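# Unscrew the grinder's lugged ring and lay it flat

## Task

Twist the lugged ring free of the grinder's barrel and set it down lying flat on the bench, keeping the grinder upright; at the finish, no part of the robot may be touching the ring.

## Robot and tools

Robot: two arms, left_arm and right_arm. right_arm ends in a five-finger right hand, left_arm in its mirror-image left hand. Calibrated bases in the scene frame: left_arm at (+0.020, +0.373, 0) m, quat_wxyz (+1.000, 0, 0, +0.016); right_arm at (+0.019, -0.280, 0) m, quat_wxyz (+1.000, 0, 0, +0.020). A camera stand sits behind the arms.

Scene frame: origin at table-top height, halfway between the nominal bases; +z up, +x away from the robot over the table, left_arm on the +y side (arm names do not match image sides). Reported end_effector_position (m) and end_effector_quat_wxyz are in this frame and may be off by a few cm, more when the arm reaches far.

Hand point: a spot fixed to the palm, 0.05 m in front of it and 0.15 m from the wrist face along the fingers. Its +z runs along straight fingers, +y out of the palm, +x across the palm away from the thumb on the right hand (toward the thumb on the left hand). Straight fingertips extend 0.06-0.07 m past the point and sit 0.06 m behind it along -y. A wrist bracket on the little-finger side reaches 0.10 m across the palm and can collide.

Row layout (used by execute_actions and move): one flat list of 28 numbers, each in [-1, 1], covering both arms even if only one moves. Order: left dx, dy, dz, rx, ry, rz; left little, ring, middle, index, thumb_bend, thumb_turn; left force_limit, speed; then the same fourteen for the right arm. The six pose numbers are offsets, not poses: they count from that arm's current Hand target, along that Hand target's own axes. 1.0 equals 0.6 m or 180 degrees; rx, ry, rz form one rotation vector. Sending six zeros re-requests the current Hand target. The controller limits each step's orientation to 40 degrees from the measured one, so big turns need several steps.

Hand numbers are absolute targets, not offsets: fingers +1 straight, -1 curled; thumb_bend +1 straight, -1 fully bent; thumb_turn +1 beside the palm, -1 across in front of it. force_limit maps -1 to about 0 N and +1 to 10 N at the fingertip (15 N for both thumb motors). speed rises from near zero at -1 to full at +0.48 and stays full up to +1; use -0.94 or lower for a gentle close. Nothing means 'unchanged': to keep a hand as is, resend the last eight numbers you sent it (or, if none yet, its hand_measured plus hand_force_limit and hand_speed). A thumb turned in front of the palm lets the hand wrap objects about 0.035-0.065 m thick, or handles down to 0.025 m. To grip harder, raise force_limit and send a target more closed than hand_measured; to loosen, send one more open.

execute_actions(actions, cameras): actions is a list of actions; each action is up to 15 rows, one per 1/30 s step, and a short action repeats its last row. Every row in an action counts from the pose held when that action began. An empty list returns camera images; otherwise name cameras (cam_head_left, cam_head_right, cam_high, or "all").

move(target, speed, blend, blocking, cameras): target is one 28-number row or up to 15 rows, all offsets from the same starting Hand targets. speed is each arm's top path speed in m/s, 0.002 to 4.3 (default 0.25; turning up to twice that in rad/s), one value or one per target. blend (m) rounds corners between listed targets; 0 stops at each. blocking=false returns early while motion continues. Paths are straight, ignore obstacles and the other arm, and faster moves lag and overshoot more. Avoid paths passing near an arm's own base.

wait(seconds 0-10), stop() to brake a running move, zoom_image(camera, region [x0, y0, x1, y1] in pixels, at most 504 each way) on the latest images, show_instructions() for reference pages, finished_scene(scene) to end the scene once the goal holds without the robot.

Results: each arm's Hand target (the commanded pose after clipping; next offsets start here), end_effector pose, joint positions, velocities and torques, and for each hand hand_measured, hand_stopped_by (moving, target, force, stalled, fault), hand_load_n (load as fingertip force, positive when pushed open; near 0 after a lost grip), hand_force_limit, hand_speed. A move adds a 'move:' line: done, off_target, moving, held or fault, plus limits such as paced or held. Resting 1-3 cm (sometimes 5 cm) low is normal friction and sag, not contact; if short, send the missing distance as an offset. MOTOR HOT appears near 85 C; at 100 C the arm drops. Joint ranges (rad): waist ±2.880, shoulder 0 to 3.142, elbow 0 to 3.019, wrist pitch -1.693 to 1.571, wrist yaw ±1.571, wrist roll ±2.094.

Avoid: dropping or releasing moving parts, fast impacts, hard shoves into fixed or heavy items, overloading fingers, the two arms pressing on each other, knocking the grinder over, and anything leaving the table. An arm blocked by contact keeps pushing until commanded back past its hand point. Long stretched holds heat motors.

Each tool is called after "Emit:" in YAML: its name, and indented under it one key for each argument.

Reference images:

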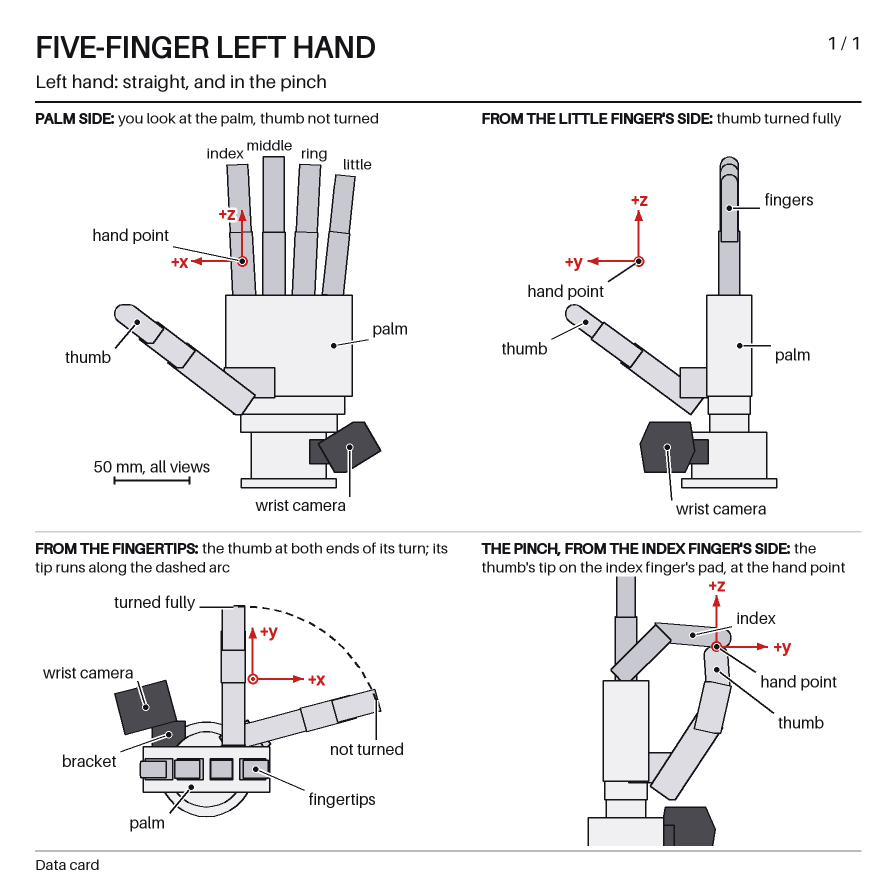

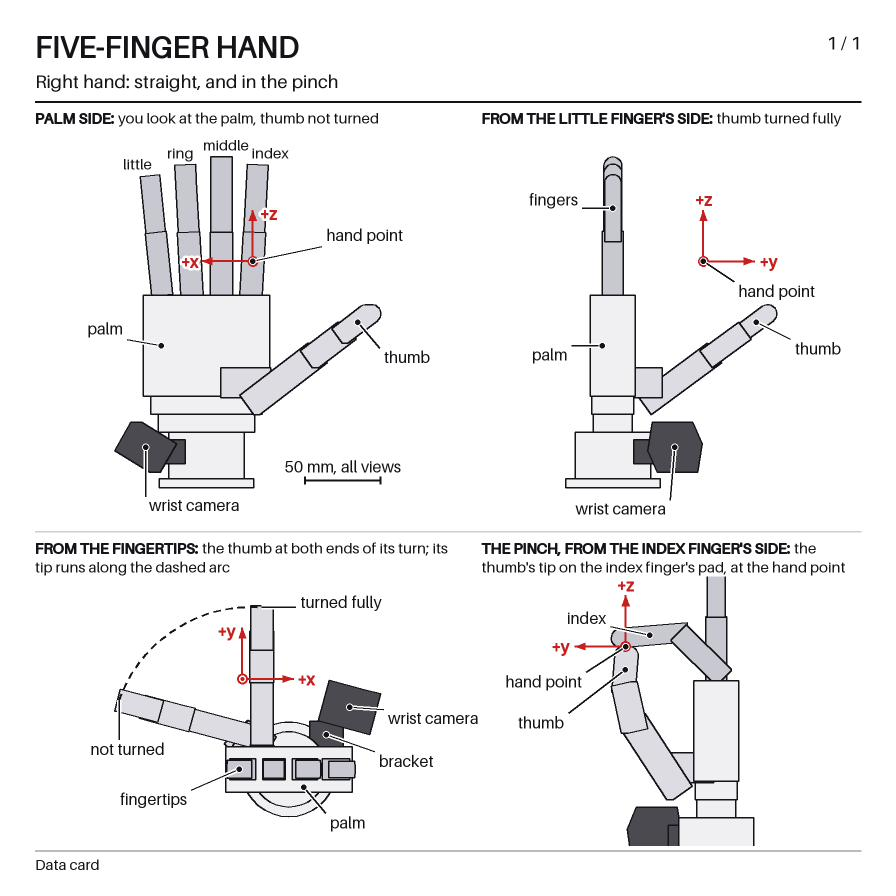

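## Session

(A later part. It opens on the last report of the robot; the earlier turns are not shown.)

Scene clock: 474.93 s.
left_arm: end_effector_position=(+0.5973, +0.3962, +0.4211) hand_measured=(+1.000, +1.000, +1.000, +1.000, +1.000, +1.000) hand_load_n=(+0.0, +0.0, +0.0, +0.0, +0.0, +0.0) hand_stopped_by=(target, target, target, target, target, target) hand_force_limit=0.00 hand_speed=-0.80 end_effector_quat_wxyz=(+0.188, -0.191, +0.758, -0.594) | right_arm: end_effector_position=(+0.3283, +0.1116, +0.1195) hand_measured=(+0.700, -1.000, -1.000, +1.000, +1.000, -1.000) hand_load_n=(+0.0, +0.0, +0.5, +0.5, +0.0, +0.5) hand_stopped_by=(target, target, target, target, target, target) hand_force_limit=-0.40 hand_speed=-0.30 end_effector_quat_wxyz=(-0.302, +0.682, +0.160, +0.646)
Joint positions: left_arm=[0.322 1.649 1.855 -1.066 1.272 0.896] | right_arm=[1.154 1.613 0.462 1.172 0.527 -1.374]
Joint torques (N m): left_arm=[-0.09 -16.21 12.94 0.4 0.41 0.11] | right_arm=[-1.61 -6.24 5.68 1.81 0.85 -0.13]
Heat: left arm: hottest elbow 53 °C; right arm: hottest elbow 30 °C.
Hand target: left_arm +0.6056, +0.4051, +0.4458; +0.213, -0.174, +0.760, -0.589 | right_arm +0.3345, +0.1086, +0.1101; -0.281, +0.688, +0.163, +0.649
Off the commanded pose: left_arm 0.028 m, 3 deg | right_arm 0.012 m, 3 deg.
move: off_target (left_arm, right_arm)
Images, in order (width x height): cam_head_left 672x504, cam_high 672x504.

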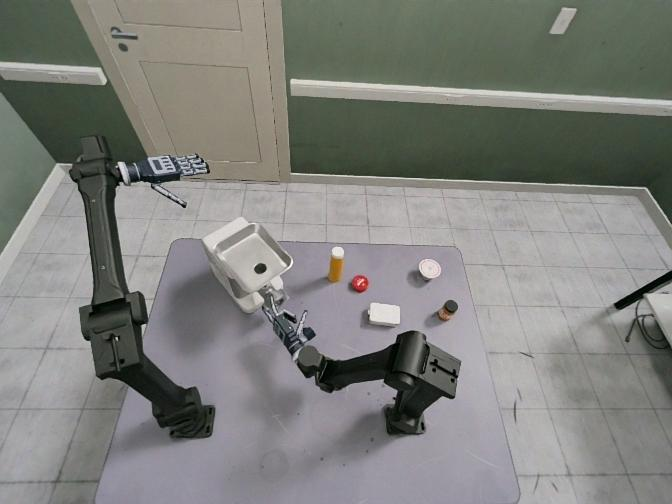

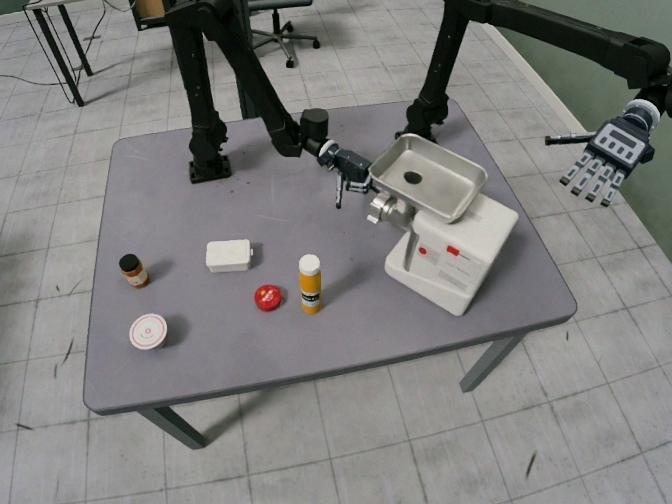

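Emit:
move:
  target: [0,0,0,0,0,0,1,1,1,1,1,1,0,-0.8,-0.0492,0.0088,-0.0067,0,0,-0.0833,0.7,-1,-1,1,1,-1,-0.4,-0.3]
  speed: 0.08
  cameras: ["cam_high","cam_head_left"]

Emit:
zoom_image:
  camera: "cam_high"
  region: [362, 184, 392, 224]

Emit:
zoom_image:
  camera: "cam_head_left"
  region: [240, 270, 310, 340]

Scene clock: 478.23 s.
left_arm: end_effector_position=(+0.5973, +0.3962, +0.4211) hand_measured=(+1.000, +1.000, +1.000, +1.000, +1.000, +1.000) hand_load_n=(+0.0, +0.0, +0.0, +0.0, +0.0, -0.5) hand_stopped_by=(target, target, target, target, target, target) hand_force_limit=0.00 hand_speed=-0.80 end_effector_quat_wxyz=(+0.188, -0.191, +0.758, -0.594) | right_arm: end_effector_position=(+0.3315, +0.1118, +0.1057) hand_measured=(+0.700, -1.000, -1.000, +1.000, +1.000, -1.000) hand_load_n=(+0.5, +0.0, +0.0, +0.5, +0.0, +0.5) hand_stopped_by=(target, target, target, target, target, target) hand_force_limit=-0.40 hand_speed=-0.30 end_effector_quat_wxyz=(-0.219, +0.645, +0.236, +0.693)
Joint positions: left_arm=[0.322 1.649 1.855 -1.066 1.272 0.896] | right_arm=[1.174 1.783 0.479 1.371 0.558 -1.651]
Joint torques (N m): left_arm=[-0.38 -16.32 12.98 0.44 0.41 0.11] | right_arm=[-1.03 -6.12 3.36 1.14 0.71 -0.02]
Heat: left arm: hottest elbow 53 °C; right arm: hottest elbow 30 °C.
Hand target: left_arm +0.6056, +0.4051, +0.4458; +0.213, -0.174, +0.760, -0.589 | right_arm +0.3313, +0.1062, +0.0801; -0.194, +0.661, +0.251, +0.680
Off the commanded pose: left_arm 0.028 m, 3 deg | right_arm 0.026 m, 4 deg.
move: off_target (left_arm, right_arm)
Images, in order (width x height): cam_head_left 672x504, cam_high 672x504.

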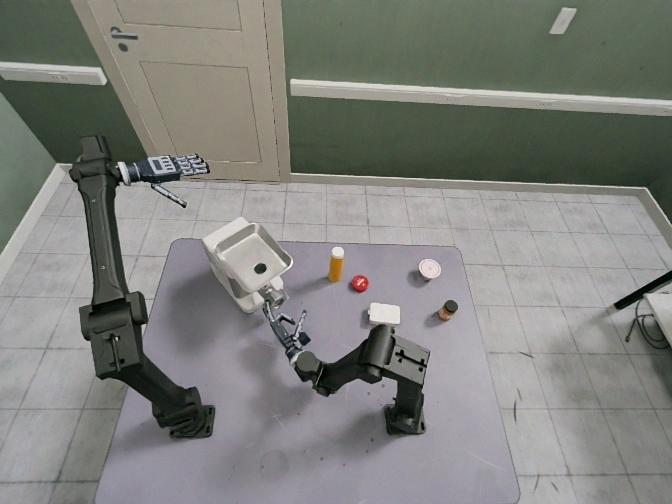

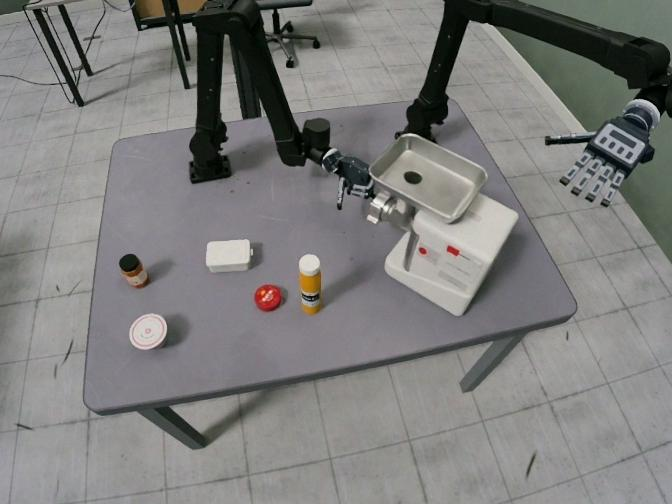

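Scaled by 12.600 from the camera's 672x504 image, which has a finer 960x720 frame.

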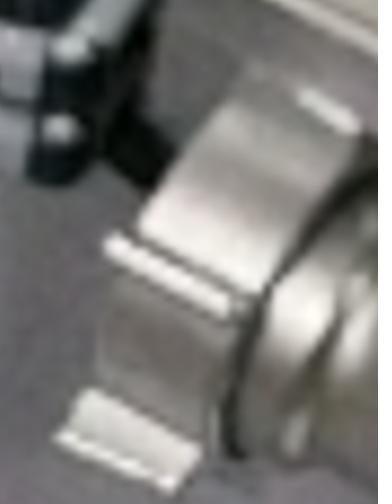

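Scaled by 7.200 from the camera's 672x504 image, which has a finer 960x720 frame.

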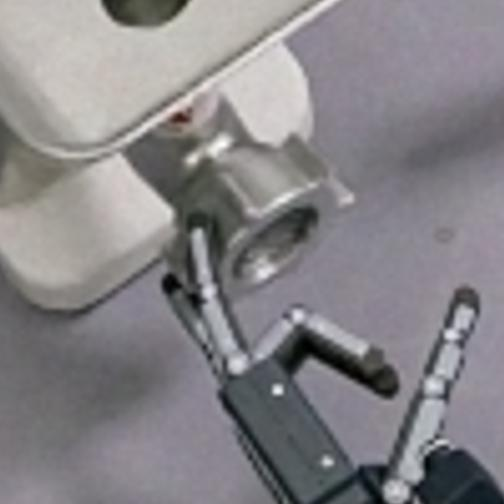

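Emit:
move:
  target: [0,0,0,0,0,0,1,1,1,1,1,1,0,-0.8,0.0332,0.0028,-0.083,0,0,0,0.7,-1,-1,1,1,-1,-0.4,-0.3]
  speed: 0.12

Scene clock: 482.20 s.
left_arm: end_effector_position=(+0.5973, +0.3962, +0.4211) hand_measured=(+1.000, +1.000, +1.000, +1.000, +1.000, +1.000) hand_load_n=(-0.5, +0.0, +0.0, +0.0, +0.0, +0.0) hand_stopped_by=(target, target, target, target, target, target) hand_force_limit=0.00 hand_speed=-0.80 end_effector_quat_wxyz=(+0.188, -0.191, +0.758, -0.594) | right_arm: end_effector_position=(+0.2969, +0.0732, +0.0939) hand_measured=(+0.700, -1.000, -1.000, +1.000, +1.000, -1.000) hand_load_n=(+0.0, +0.0, +0.0, +0.0, +0.0, +0.5) hand_stopped_by=(target, target, target, target, target, target) hand_force_limit=-0.40 hand_speed=-0.30 end_effector_quat_wxyz=(-0.185, +0.664, +0.252, +0.679)
Joint positions: left_arm=[0.322 1.649 1.855 -1.066 1.272 0.896] | right_arm=[1.25 1.72 0.366 1.341 0.661 -1.66]
Joint torques (N m): left_arm=[-0.03 -16.21 12.89 0.44 0.42 0.08] | right_arm=[-0.03 -10.34 3.1 1.76 0.2 0.07]
Heat: left arm: hottest elbow 53 °C; right arm: hottest elbow 29 °C.
Hand target: left_arm +0.6056, +0.4051, +0.4458; +0.213, -0.174, +0.760, -0.589 | right_arm +0.2914, +0.0764, +0.1001; -0.194, +0.661, +0.251, +0.680
Off the commanded pose: left_arm 0.028 m, 3 deg | right_arm 0.009 m, 1 deg.
move: off_target (left_arm)

Emit:
move:
  target: [0,0,0,0,0,0,1,1,1,1,1,1,0,-0.8,0.0395,-0.0224,0.0095,0,0,0.1717,0.7,-1,-1,1,1,-1,-0.4,-0.3]
  speed: 0.15

Scene clock: 485.40 s.
left_arm: end_effector_position=(+0.5973, +0.3962, +0.4211) hand_measured=(+1.000, +1.000, +1.000, +1.000, +1.000, +1.000) hand_load_n=(+0.0, +0.0, +0.0, +0.0, +0.0, +0.0) hand_stopped_by=(target, target, target, target, target, target) hand_force_limit=0.00 hand_speed=-0.80 end_effector_quat_wxyz=(+0.188, -0.191, +0.758, -0.594) | right_arm: end_effector_position=(+0.2812, +0.0896, +0.1115) hand_measured=(+0.700, -1.000, -1.000, +1.000, +1.000, -1.000) hand_load_n=(+0.0, +0.0, +0.0, +0.0, +0.0, +0.5) hand_stopped_by=(target, target, target, target, target, target) hand_force_limit=-0.40 hand_speed=-0.30 end_effector_quat_wxyz=(-0.358, +0.710, +0.081, +0.601)
Joint positions: left_arm=[0.322 1.649 1.855 -1.066 1.272 0.896] | right_arm=[1.25 1.482 0.366 1.089 0.64 -1.132]
Joint torques (N m): left_arm=[0.03 -16.67 12.79 0.49 0.41 0.11] | right_arm=[-1.96 -8.82 6.01 1.69 -0.06 0.16]
Heat: left arm: hottest elbow 53 °C; right arm: hottest elbow 29 °C.
Hand target: left_arm +0.6056, +0.4051, +0.4458; +0.213, -0.174, +0.760, -0.589 | right_arm +0.2867, +0.0922, +0.1225; -0.368, +0.704, +0.066, +0.604
Off the commanded pose: left_arm 0.028 m, 3 deg | right_arm 0.013 m, 2 deg.
move: off_target (left_arm, right_arm)

Emit:
move:
  target: [0,0,0,0,0,0,1,1,1,1,1,1,0,-0.8,0.0073,0.0150,0.005,0,0,0,0.7,-1,-1,1,1,-1,-0.4,-0.3]
  speed: 0.1
  cameras: ["cam_high","cam_head_left"]

Emit:
zoom_image:
  camera: "cam_head_left"
  region: [240, 270, 310, 340]

Emit:
zoom_image:
  camera: "cam_high"
  region: [340, 164, 420, 244]

Scene clock: 486.60 s.
left_arm: end_effector_position=(+0.5973, +0.3962, +0.4211) hand_measured=(+1.000, +1.000, +1.000, +1.000, +1.000, +1.000) hand_load_n=(+0.0, +0.0, +0.0, +0.0, +0.0, +0.0) hand_stopped_by=(target, target, target, target, target, target) hand_force_limit=0.00 hand_speed=-0.80 end_effector_quat_wxyz=(+0.188, -0.191, +0.758, -0.594) | right_arm: end_effector_position=(+0.2895, +0.0876, +0.1145) hand_measured=(+0.700, -1.000, -1.000, +1.000, +1.000, -1.000) hand_load_n=(+0.0, +0.0, +0.0, +0.0, +0.0, +0.5) hand_stopped_by=(target, target, target, target, target, target) hand_force_limit=-0.40 hand_speed=-0.30 end_effector_quat_wxyz=(-0.361, +0.708, +0.080, +0.601)
Joint positions: left_arm=[0.322 1.649 1.855 -1.066 1.272 0.896] | right_arm=[1.219 1.474 0.366 1.089 0.607 -1.131]
Joint torques (N m): left_arm=[-0.09 -16.32 13 0.53 0.41 0.1] | right_arm=[-2.2 -8.94 5.45 1.77 -0.06 0.15]
Heat: left arm: hottest elbow 53 °C; right arm: hottest elbow 29 °C.
Hand target: left_arm +0.6056, +0.4051, +0.4458; +0.213, -0.174, +0.760, -0.589 | right_arm +0.2951, +0.0860, +0.1226; -0.368, +0.704, +0.066, +0.604
Off the commanded pose: left_arm 0.028 m, 3 deg | right_arm 0.010 m, 2 deg.
move: off_target (left_arm)
Images, in order (width x height): cam_head_left 672x504, cam_high 672x504.

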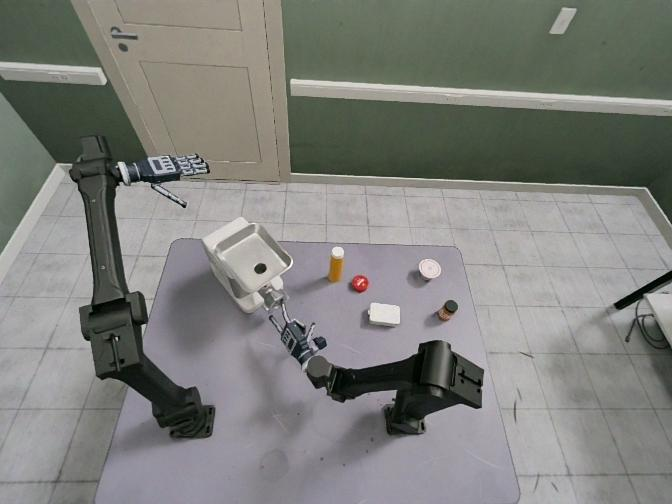

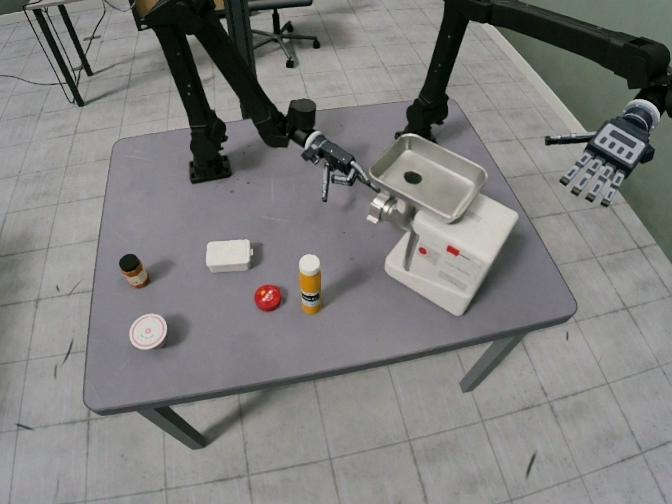

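Scaled by 7.200 from the camera's 672x504 image, which has a finer 960x720 frame.

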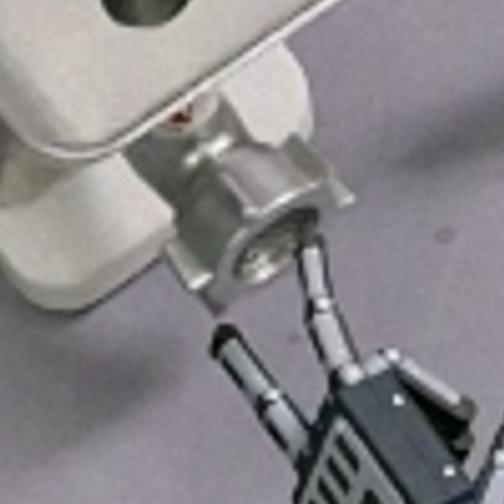

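Scaled by 6.300 from the camera's 672x504 image, which has a finer 960x720 frame.

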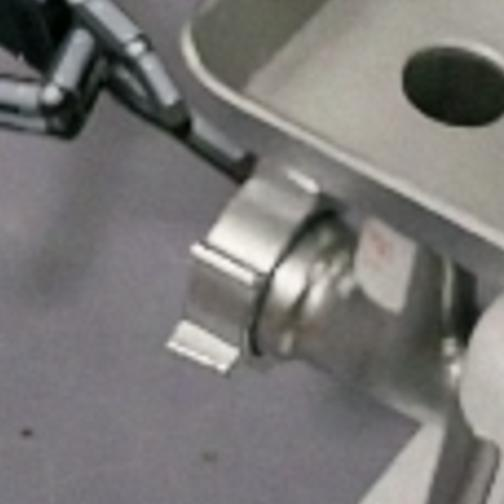

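Emit:
move:
  target: [0,0,0,0,0,0,1,1,1,1,1,1,0,-0.8,0,0,0.0667,0,0,0,0.7,-1,-1,1,1,-1,-0.4,-0.3]
  speed: 0.1
  cameras: ["cam_high","cam_head_left"]

Emit:
zoom_image:
  camera: "cam_head_left"
  region: [240, 270, 310, 340]

Emit:
zoom_image:
  camera: "cam_high"
  region: [340, 164, 420, 244]

Scene clock: 488.20 s.
left_arm: end_effector_position=(+0.5973, +0.3962, +0.4211) hand_measured=(+1.000, +1.000, +1.000, +1.000, +1.000, +1.000) hand_load_n=(+0.0, +0.0, +0.0, +0.0, +0.5, +0.0) hand_stopped_by=(target, target, target, target, target, target) hand_force_limit=0.00 hand_speed=-0.80 end_effector_quat_wxyz=(+0.188, -0.191, +0.758, -0.594) | right_arm: end_effector_position=(+0.3078, +0.0918, +0.1153) hand_measured=(+0.700, -1.000, -1.000, +1.000, +1.000, -1.000) hand_load_n=(+0.0, +0.0, +0.0, -0.5, +0.0, +0.5) hand_stopped_by=(target, target, target, target, target, target) hand_force_limit=-0.40 hand_speed=-0.30 end_effector_quat_wxyz=(-0.363, +0.709, +0.081, +0.600)
Joint positions: left_arm=[0.322 1.649 1.855 -1.066 1.272 0.896] | right_arm=[1.165 1.49 0.392 1.078 0.549 -1.13]
Joint torques (N m): left_arm=[-0.21 -16.73 12.94 0.53 0.42 0.1] | right_arm=[-3.08 -4.42 9.99 1.52 -0.47 0.15]
Heat: left arm: hottest elbow 53 °C; right arm: hottest elbow 29 °C.
Hand target: left_arm +0.6056, +0.4051, +0.4458; +0.213, -0.174, +0.760, -0.589 | right_arm +0.3272, +0.1099, +0.1225; -0.368, +0.704, +0.066, +0.604
Off the commanded pose: left_arm 0.028 m, 3 deg | right_arm 0.027 m, 2 deg.
move: off_target (left_arm, right_arm)
Images, in order (width x height): cam_head_left 672x504, cam_high 672x504.

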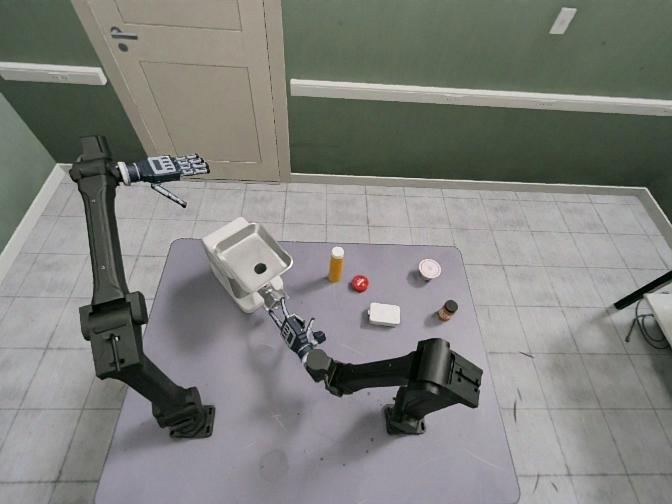

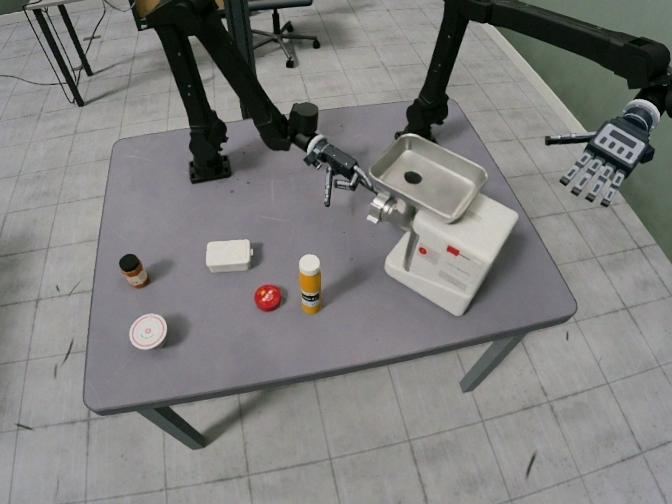

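Scaled by 7.200 from the camera's 672x504 image, which has a finer 960x720 frame.

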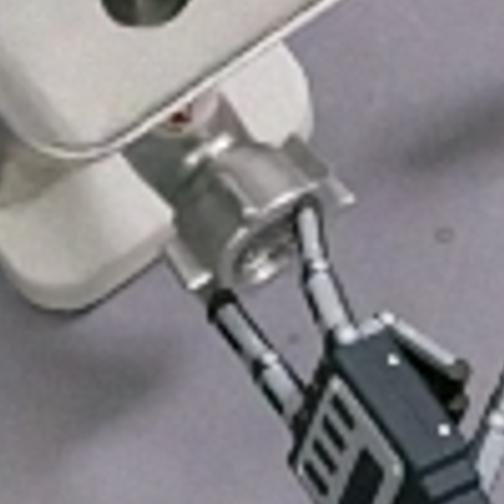

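Scaled by 6.300 from the camera's 672x504 image, which has a finer 960x720 frame.

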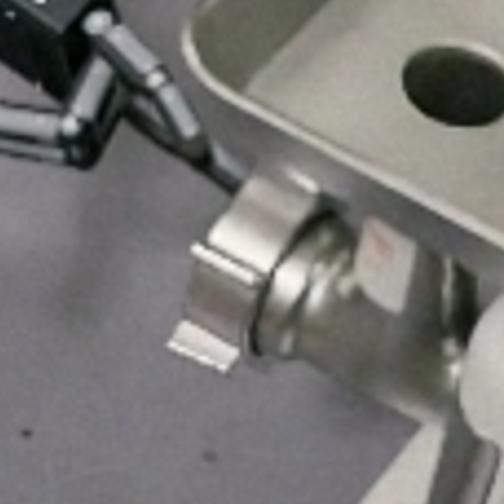

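Emit:
move:
  target:
    - [0,0,0,0,0,0,1,1,1,1,1,1,0,-0.8,0,0,-0.065,0,0,0,0.7,-1,-1,1,1,-1,-0.4,-0.3]
    - [0,0,0,0,0,0,1,1,1,1,1,1,0,-0.8,-0.0088,-0.018,-0.065,0,0,0,0.7,-1,-1,1,1,-1,-0.4,-0.3]
  speed: 0.12

Scene clock: 490.40 s.
left_arm: end_effector_position=(+0.5973, +0.3962, +0.4211) hand_measured=(+1.000, +1.000, +1.000, +1.000, +1.000, +1.000) hand_load_n=(+0.0, +0.0, -0.5, +0.0, -0.5, +0.0) hand_stopped_by=(target, target, target, target, target, target) hand_force_limit=0.00 hand_speed=-0.80 end_effector_quat_wxyz=(+0.188, -0.191, +0.758, -0.594) | right_arm: end_effector_position=(+0.2921, +0.0863, +0.1144) hand_measured=(+0.700, -1.000, -1.000, +1.000, +1.000, -1.000) hand_load_n=(+0.5, +0.0, +0.0, +0.0, +0.0, +0.5) hand_stopped_by=(target, target, target, target, target, target) hand_force_limit=-0.40 hand_speed=-0.30 end_effector_quat_wxyz=(-0.354, +0.710, +0.072, +0.604)
Joint positions: left_arm=[0.322 1.649 1.855 -1.066 1.272 0.896] | right_arm=[1.22 1.477 0.375 1.078 0.63 -1.128]
Joint torques (N m): left_arm=[0.21 -16.38 12.93 0.43 0.4 0.11] | right_arm=[-0.26 -7.59 6.35 2.02 0.22 0.14]
Heat: left arm: hottest elbow 53 °C; right arm: hottest elbow 30 °C.
Hand target: left_arm +0.6056, +0.4051, +0.4458; +0.213, -0.174, +0.760, -0.589 | right_arm +0.2888, +0.0961, +0.1224; -0.368, +0.704, +0.066, +0.604
Off the commanded pose: left_arm 0.028 m, 3 deg | right_arm 0.013 m, 2 deg.
move: off_target (left_arm, right_arm)

Emit:
move:
  target: [0,0,0,0,0,0,1,1,1,1,1,1,0,-0.8,0.004,0.0082,0.065,0,0,0,0.7,-1,-1,1,1,-1,-0.4,-0.3]
  speed: 0.1
  cameras: ["cam_high","cam_head_left"]

Emit:
zoom_image:
  camera: "cam_head_left"
  region: [240, 270, 310, 340]

Scene clock: 491.70 s.
left_arm: end_effector_position=(+0.5973, +0.3962, +0.4211) hand_measured=(+1.000, +1.000, +1.000, +1.000, +1.000, +1.000) hand_load_n=(+0.0, +0.0, +0.0, +0.0, +0.0, +0.0) hand_stopped_by=(target, target, target, target, target, target) hand_force_limit=0.00 hand_speed=-0.80 end_effector_quat_wxyz=(+0.188, -0.191, +0.758, -0.594) | right_arm: end_effector_position=(+0.3104, +0.1057, +0.1152) hand_measured=(+0.700, -1.000, -1.000, +1.000, +1.000, -1.000) hand_load_n=(+0.0, +0.0, +0.0, +0.0, +0.0, +0.5) hand_stopped_by=(target, target, target, target, target, target) hand_force_limit=-0.40 hand_speed=-0.30 end_effector_quat_wxyz=(-0.364, +0.709, +0.081, +0.599)
Joint positions: left_arm=[0.322 1.649 1.855 -1.066 1.272 0.896] | right_arm=[1.171 1.519 0.428 1.071 0.553 -1.128]
Joint torques (N m): left_arm=[-0.21 -16.21 13.08 0.57 0.39 0.09] | right_arm=[-2.67 -6.65 8.23 1.74 0.04 0.13]
Heat: left arm: hottest elbow 53 °C; right arm: hottest elbow 30 °C.
Hand target: left_arm +0.6056, +0.4051, +0.4458; +0.213, -0.174, +0.760, -0.589 | right_arm +0.3232, +0.1151, +0.1225; -0.368, +0.704, +0.066, +0.604
Off the commanded pose: left_arm 0.028 m, 3 deg | right_arm 0.017 m, 2 deg.
move: off_target (left_arm, right_arm)
Images, in order (width x height): cam_head_left 672x504, cam_high 672x504.

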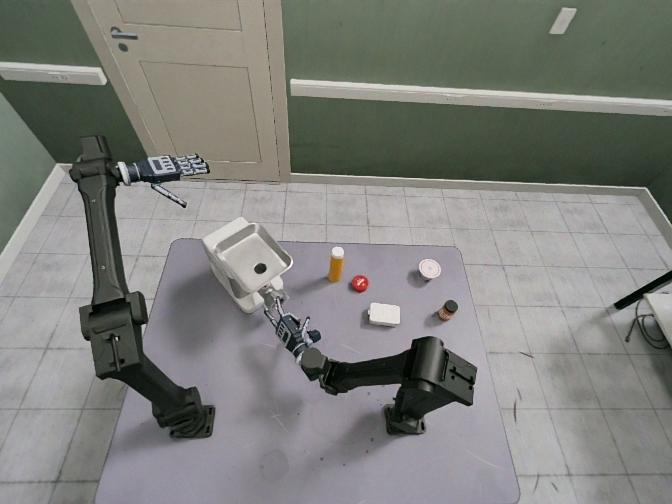

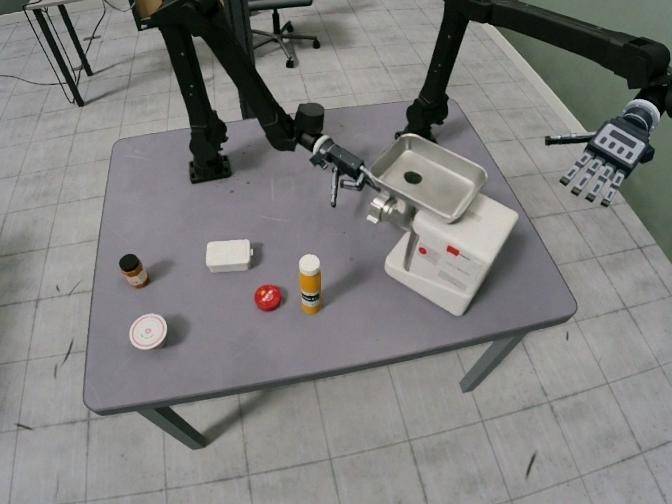

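Scaled by 7.200 from the camera's 672x504 image, which has a finer 960x720 frame.

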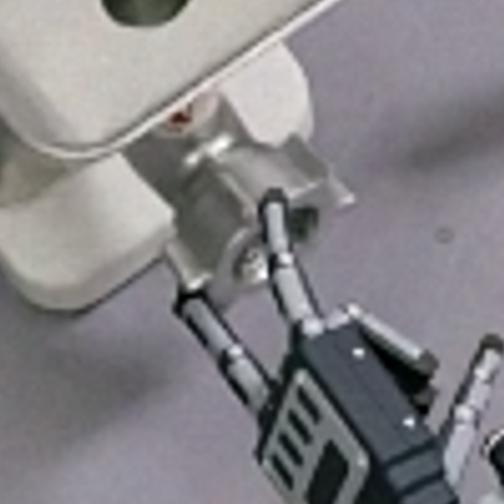

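Emit:
move:
  target:
    - [0,0,0,0,0,0,1,1,1,1,1,1,0,-0.8,0,0,-0.03,0,0,-0.0333,0.7,-1,-1,1,1,-1,-0.4,-0.3]
    - [0,0,0,0,0,0,1,1,1,1,1,1,0,-0.8,0,0,0.008,0,0,-0.0333,0.7,-1,-1,1,1,-1,-0.4,-0.3]
  speed: 0.1
  cameras: ["cam_high","cam_head_left"]

Emit:
zoom_image:
  camera: "cam_head_left"
  region: [240, 270, 310, 340]

Scene clock: 494.93 s.
left_arm: end_effector_position=(+0.5973, +0.3962, +0.4211) hand_measured=(+1.000, +1.000, +1.000, +1.000, +1.000, +1.000) hand_load_n=(+0.0, +0.0, +0.0, +0.0, +0.0, +0.0) hand_stopped_by=(target, target, target, target, target, target) hand_force_limit=0.00 hand_speed=-0.80 end_effector_quat_wxyz=(+0.188, -0.191, +0.758, -0.594) | right_arm: end_effector_position=(+0.3095, +0.1039, +0.1116) hand_measured=(+0.700, -1.000, -1.000, +1.000, +1.000, -1.000) hand_load_n=(-3.0, +0.0, +0.0, +0.0, +0.0, +0.5) hand_stopped_by=(target, target, target, target, target, target) hand_force_limit=-0.40 hand_speed=-0.30 end_effector_quat_wxyz=(-0.334, +0.709, +0.112, +0.612)
Joint positions: left_arm=[0.322 1.649 1.855 -1.066 1.272 0.896] | right_arm=[1.185 1.539 0.43 1.074 0.569 -1.21]
Joint torques (N m): left_arm=[-0.32 -16.03 13 0.47 0.43 0.09] | right_arm=[-2.84 -5.95 9.1 2.17 -0.36 -0.06]
Heat: left arm: hottest elbow 53 °C; right arm: hottest elbow 30 °C.
Hand target: left_arm +0.6056, +0.4051, +0.4458; +0.213, -0.174, +0.760, -0.589 | right_arm +0.3270, +0.1181, +0.1225; -0.336, +0.700, +0.103, +0.622
Off the commanded pose: left_arm 0.028 m, 3 deg | right_arm 0.025 m, 2 deg.
move: off_target (left_arm, right_arm)
Images, in order (width x height): cam_head_left 672x504, cam_high 672x504.

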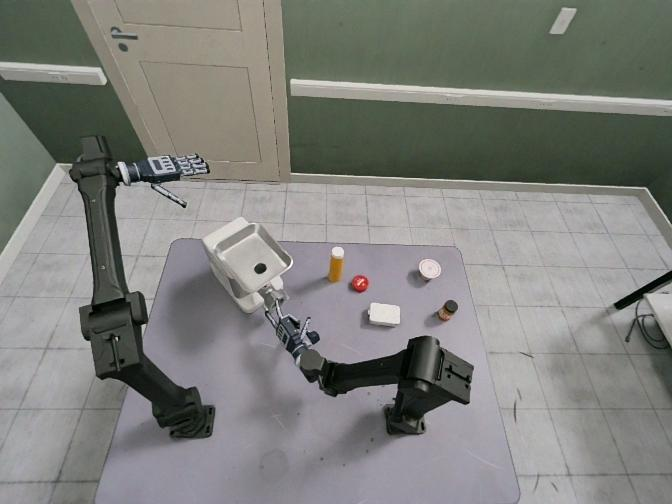

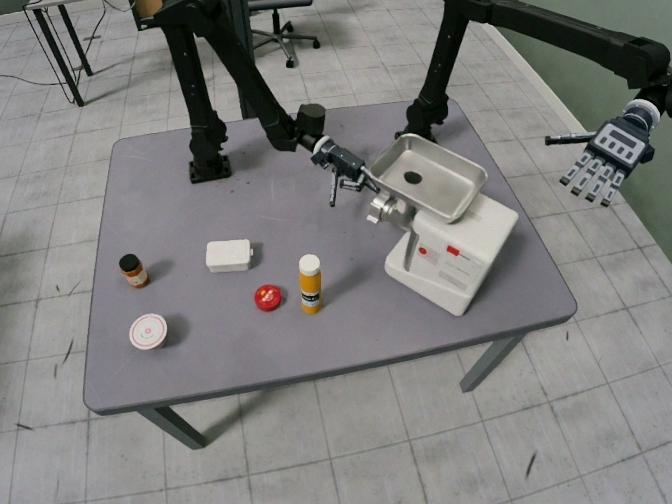

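Scaled by 7.200 from the camera's 672x504 image, which has a finer 960x720 frame.

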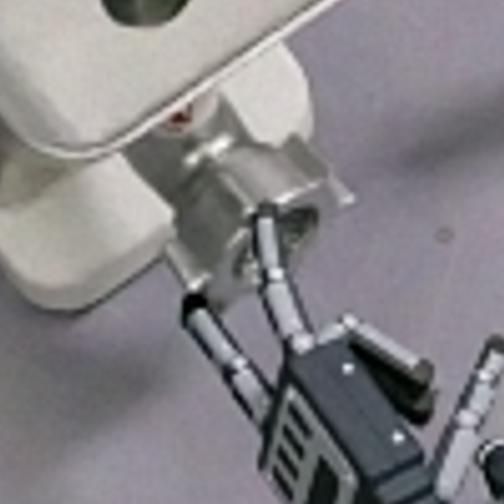

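Emit:
move:
  target:
    - [0,0,0,0,0,0,1,1,1,1,1,1,0,-0.8,0.0188,-0.0068,-0.035,0,0,0,0.7,-1,-1,1,1,-1,-0.4,-0.3]
    - [0,0,0,0,0,0,1,1,1,1,1,1,0,-0.8,0.0188,-0.0068,0.0,0,0,0,0.7,-1,-1,1,1,-1,-0.4,-0.3]
  speed: 0.1
  cameras: ["cam_high","cam_head_left"]

Emit:
zoom_image:
  camera: "cam_head_left"
  region: [240, 270, 310, 340]

Scene clock: 497.17 s.
left_arm: end_effector_position=(+0.5973, +0.3962, +0.4211) hand_measured=(+1.000, +1.000, +1.000, +1.000, +1.000, +1.000) hand_load_n=(+0.0, +0.0, +0.0, +0.0, +0.0, +0.0) hand_stopped_by=(target, target, target, target, target, target) hand_force_limit=0.00 hand_speed=-0.80 end_effector_quat_wxyz=(+0.188, -0.191, +0.758, -0.594) | right_arm: end_effector_position=(+0.3099, +0.1026, +0.1149) hand_measured=(+0.700, -1.000, -1.000, +1.000, +1.000, -1.000) hand_load_n=(-2.5, +0.0, +0.0, +0.0, +0.0, +0.5) hand_stopped_by=(target, target, target, target, target, target) hand_force_limit=-0.40 hand_speed=-0.30 end_effector_quat_wxyz=(-0.329, +0.712, +0.115, +0.610)
Joint positions: left_arm=[0.322 1.649 1.855 -1.066 1.272 0.896] | right_arm=[1.182 1.515 0.432 1.036 0.567 -1.211]
Joint torques (N m): left_arm=[-0.15 -16.26 12.94 0.4 0.41 0.1] | right_arm=[-2.61 -7.77 9.55 1.7 -0.24 -0.06]
Heat: left arm: hottest elbow 53 °C; right arm: hottest elbow 30 °C.
Hand target: left_arm +0.6056, +0.4051, +0.4458; +0.213, -0.174, +0.760, -0.589 | right_arm +0.3270, +0.1180, +0.1345; -0.336, +0.700, +0.103, +0.622
Off the commanded pose: left_arm 0.028 m, 3 deg | right_arm 0.030 m, 3 deg.
move: off_target (left_arm, right_arm)
Images, in order (width x height): cam_head_left 672x504, cam_high 672x504.

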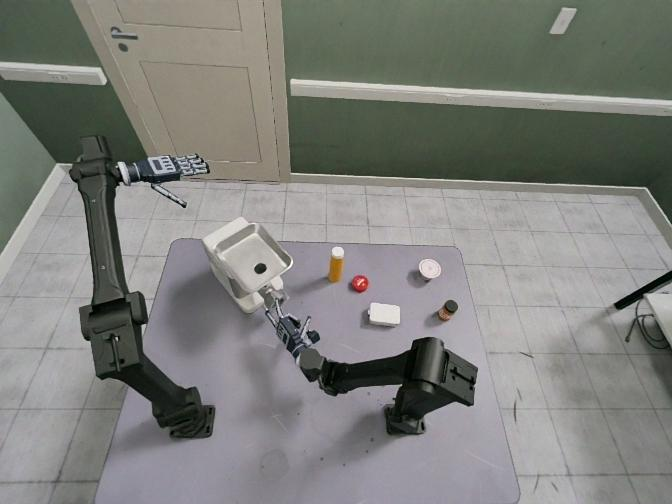

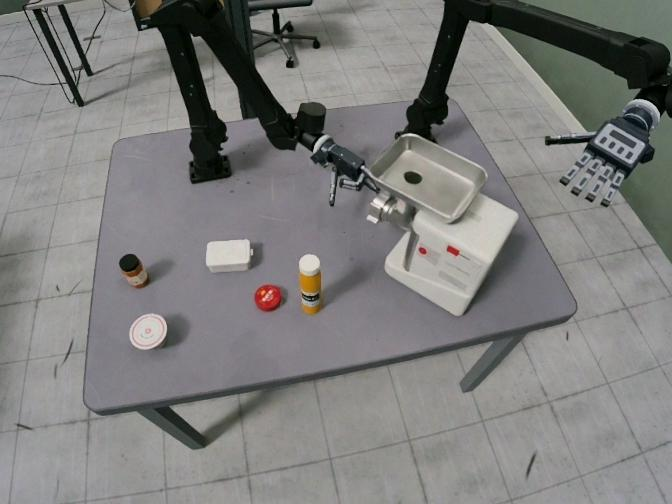

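Scaled by 7.200 from the camera's 672x504 image, which has a finer 960x720 frame.

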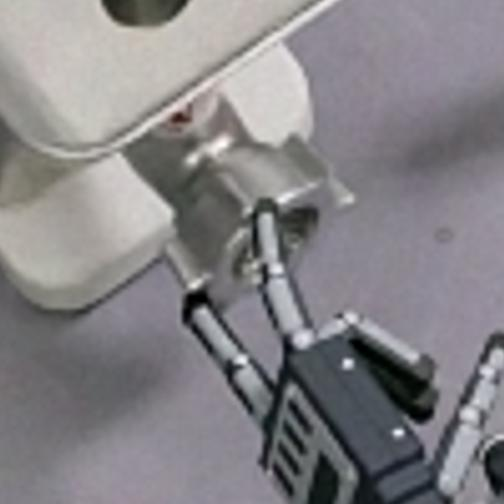

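Emit:
move:
  target: [0,0,0,0,0,0,1,1,1,1,1,1,0,-0.8,0,0,-0.07,0,0,0,0.7,-1,-1,1,1,-1,-0.4,-0.3]
  speed: 0.12

Scene clock: 498.50 s.
left_arm: end_effector_position=(+0.5973, +0.3962, +0.4211) hand_measured=(+1.000, +1.000, +1.000, +1.000, +1.000, +1.000) hand_load_n=(+0.0, +0.0, +0.0, +0.0, +0.0, +0.0) hand_stopped_by=(target, target, target, target, target, target) hand_force_limit=0.00 hand_speed=-0.80 end_effector_quat_wxyz=(+0.188, -0.191, +0.758, -0.594) | right_arm: end_effector_position=(+0.2993, +0.0901, +0.1254) hand_measured=(+0.700, -1.000, -1.000, +1.000, +1.000, -1.000) hand_load_n=(+0.0, +0.0, +0.0, +0.0, +0.0, +0.0) hand_stopped_by=(target, target, target, target, target, target) hand_force_limit=-0.40 hand_speed=-0.30 end_effector_quat_wxyz=(-0.327, +0.707, +0.101, +0.619)
Joint positions: left_arm=[0.322 1.649 1.855 -1.066 1.272 0.896] | right_arm=[1.213 1.464 0.402 1.036 0.626 -1.211]
Joint torques (N m): left_arm=[-0.09 -16.15 12.97 0.51 0.41 0.1] | right_arm=[-0.32 -9.05 5.22 2.28 0.21 -0.05]
Heat: left arm: hottest elbow 53 °C; right arm: hottest elbow 30 °C.
Hand target: left_arm +0.6056, +0.4051, +0.4458; +0.213, -0.174, +0.760, -0.589 | right_arm +0.2934, +0.0928, +0.1345; -0.336, +0.700, +0.103, +0.622
Off the commanded pose: left_arm 0.028 m, 3 deg | right_arm 0.011 m, 1 deg.
move: off_target (left_arm, right_arm)

Emit:
move:
  target: [0,0,0,0,0,0,1,1,1,1,1,1,0,-0.8,-0.0078,0.0029,0.065,0,0,0,0.7,-1,-1,1,1,-1,-0.4,-0.3]
  speed: 0.1
  cameras: ["cam_high","cam_head_left"]

Emit:
zoom_image:
  camera: "cam_head_left"
  region: [240, 270, 310, 340]

Scene clock: 499.73 s.
left_arm: end_effector_position=(+0.5973, +0.3962, +0.4211) hand_measured=(+1.000, +1.000, +1.000, +1.000, +1.000, +1.000) hand_load_n=(+0.0, +0.0, +0.0, +0.0, +0.0, -0.5) hand_stopped_by=(target, target, target, target, target, target) hand_force_limit=0.00 hand_speed=-0.80 end_effector_quat_wxyz=(+0.188, -0.191, +0.758, -0.594) | right_arm: end_effector_position=(+0.3105, +0.1029, +0.1159) hand_measured=(+0.700, -1.000, -1.000, +1.000, +1.000, -1.000) hand_load_n=(-3.0, +0.0, +0.0, +0.5, +0.0, +0.5) hand_stopped_by=(target, target, target, target, target, target) hand_force_limit=-0.40 hand_speed=-0.30 end_effector_quat_wxyz=(-0.330, +0.711, +0.114, +0.611)
Joint positions: left_arm=[0.322 1.649 1.855 -1.066 1.272 0.896] | right_arm=[1.182 1.515 0.433 1.038 0.568 -1.211]
Joint torques (N m): left_arm=[-0.26 -16.38 12.97 0.42 0.4 0.09] | right_arm=[-2.37 -6.42 8.83 2.54 -0.11 -0.05]
Heat: left arm: hottest elbow 53 °C; right arm: hottest elbow 30 °C.
Hand target: left_arm +0.6056, +0.4051, +0.4458; +0.213, -0.174, +0.760, -0.589 | right_arm +0.3247, +0.1162, +0.1296; -0.336, +0.700, +0.103, +0.622
Off the commanded pose: left_arm 0.028 m, 3 deg | right_arm 0.024 m, 2 deg.
move: off_target (left_arm, right_arm)
Images, in order (width x height): cam_head_left 672x504, cam_high 672x504.

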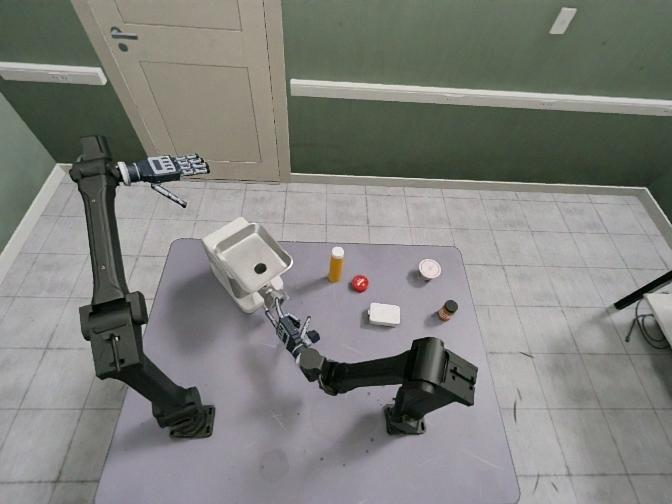

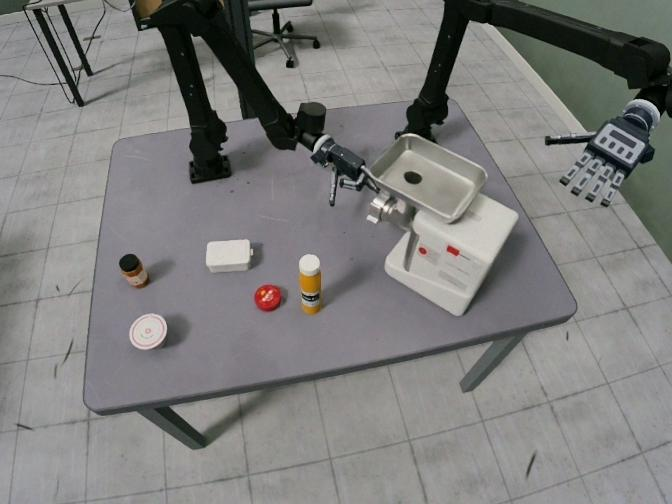

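Scaled by 7.200 from the camera's 672x504 image, which has a finer 960x720 frame.

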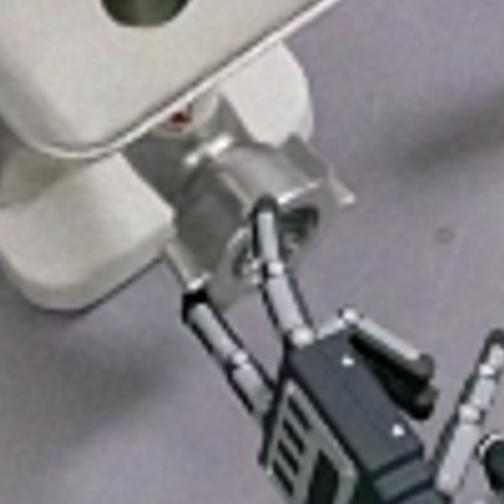

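Emit:
move:
  target: [0,0,0,0,0,0,1,1,1,1,1,1,0,-0.8,0.008,-0.003,0.02,0,0,0,0.7,-1,-1,1,1,-1,-0.4,-0.3]
  speed: 0.1
  cameras: ["cam_high","cam_head_left"]

Emit:
zoom_image:
  camera: "cam_head_left"
  region: [240, 270, 310, 340]

Emit:
zoom_image:
  camera: "cam_high"
  region: [350, 164, 410, 224]

Scene clock: 502.40 s.
left_arm: end_effector_position=(+0.5973, +0.3962, +0.4211) hand_measured=(+1.000, +1.000, +1.000, +1.000, +1.000, +1.000) hand_load_n=(+0.0, +0.0, +0.0, +0.0, +0.0, +0.0) hand_stopped_by=(target, target, target, target, target, target) hand_force_limit=0.00 hand_speed=-0.80 end_effector_quat_wxyz=(+0.188, -0.191, +0.758, -0.594) | right_arm: end_effector_position=(+0.3125, +0.1039, +0.1160) hand_measured=(+0.700, -1.000, -1.000, +1.000, +1.000, -1.000) hand_load_n=(-9.5, +0.0, +0.0, +1.0, +0.0, +0.5) hand_stopped_by=(target, target, target, target, target, target) hand_force_limit=-0.40 hand_speed=-0.30 end_effector_quat_wxyz=(-0.331, +0.711, +0.116, +0.609)
Joint positions: left_arm=[0.322 1.649 1.855 -1.066 1.272 0.896] | right_arm=[1.174 1.515 0.436 1.035 0.555 -1.211]
Joint torques (N m): left_arm=[-0.26 -16.44 12.94 0.43 0.39 0.08] | right_arm=[-3.14 -6.59 10.69 1.55 -0.31 -0.07]
Heat: left arm: hottest elbow 53 °C; right arm: hottest elbow 30 °C.
Hand target: left_arm +0.6056, +0.4051, +0.4458; +0.213, -0.174, +0.760, -0.589 | right_arm +0.3343, +0.1234, +0.1346; -0.336, +0.700, +0.103, +0.622
Off the commanded pose: left_arm 0.028 m, 3 deg | right_arm 0.035 m, 3 deg.
move: off_target (left_arm, right_arm)
Images, in order (width x height): cam_head_left 672x504, cam_high 672x504.

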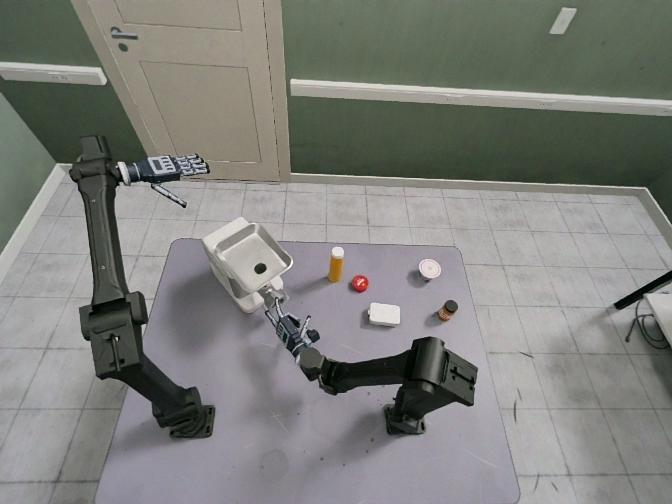

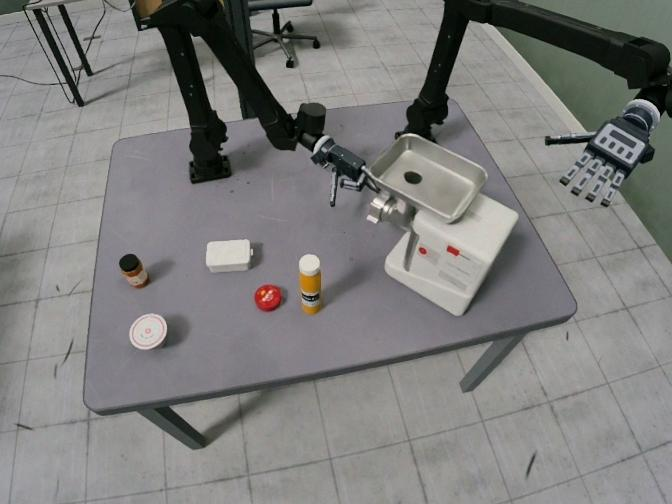

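Scaled by 7.200 from the camera's 672x504 image, which has a finer 960x720 frame.

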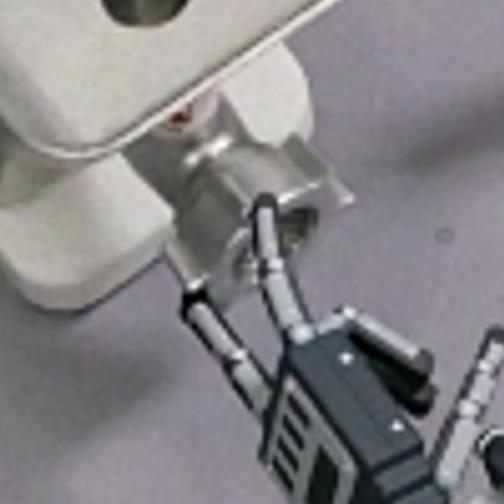

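Scaled by 8.400 from the camera's 672x504 image, which has a finer 960x720 frame.

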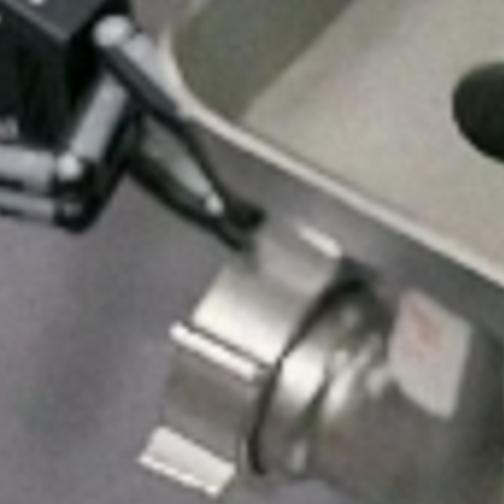

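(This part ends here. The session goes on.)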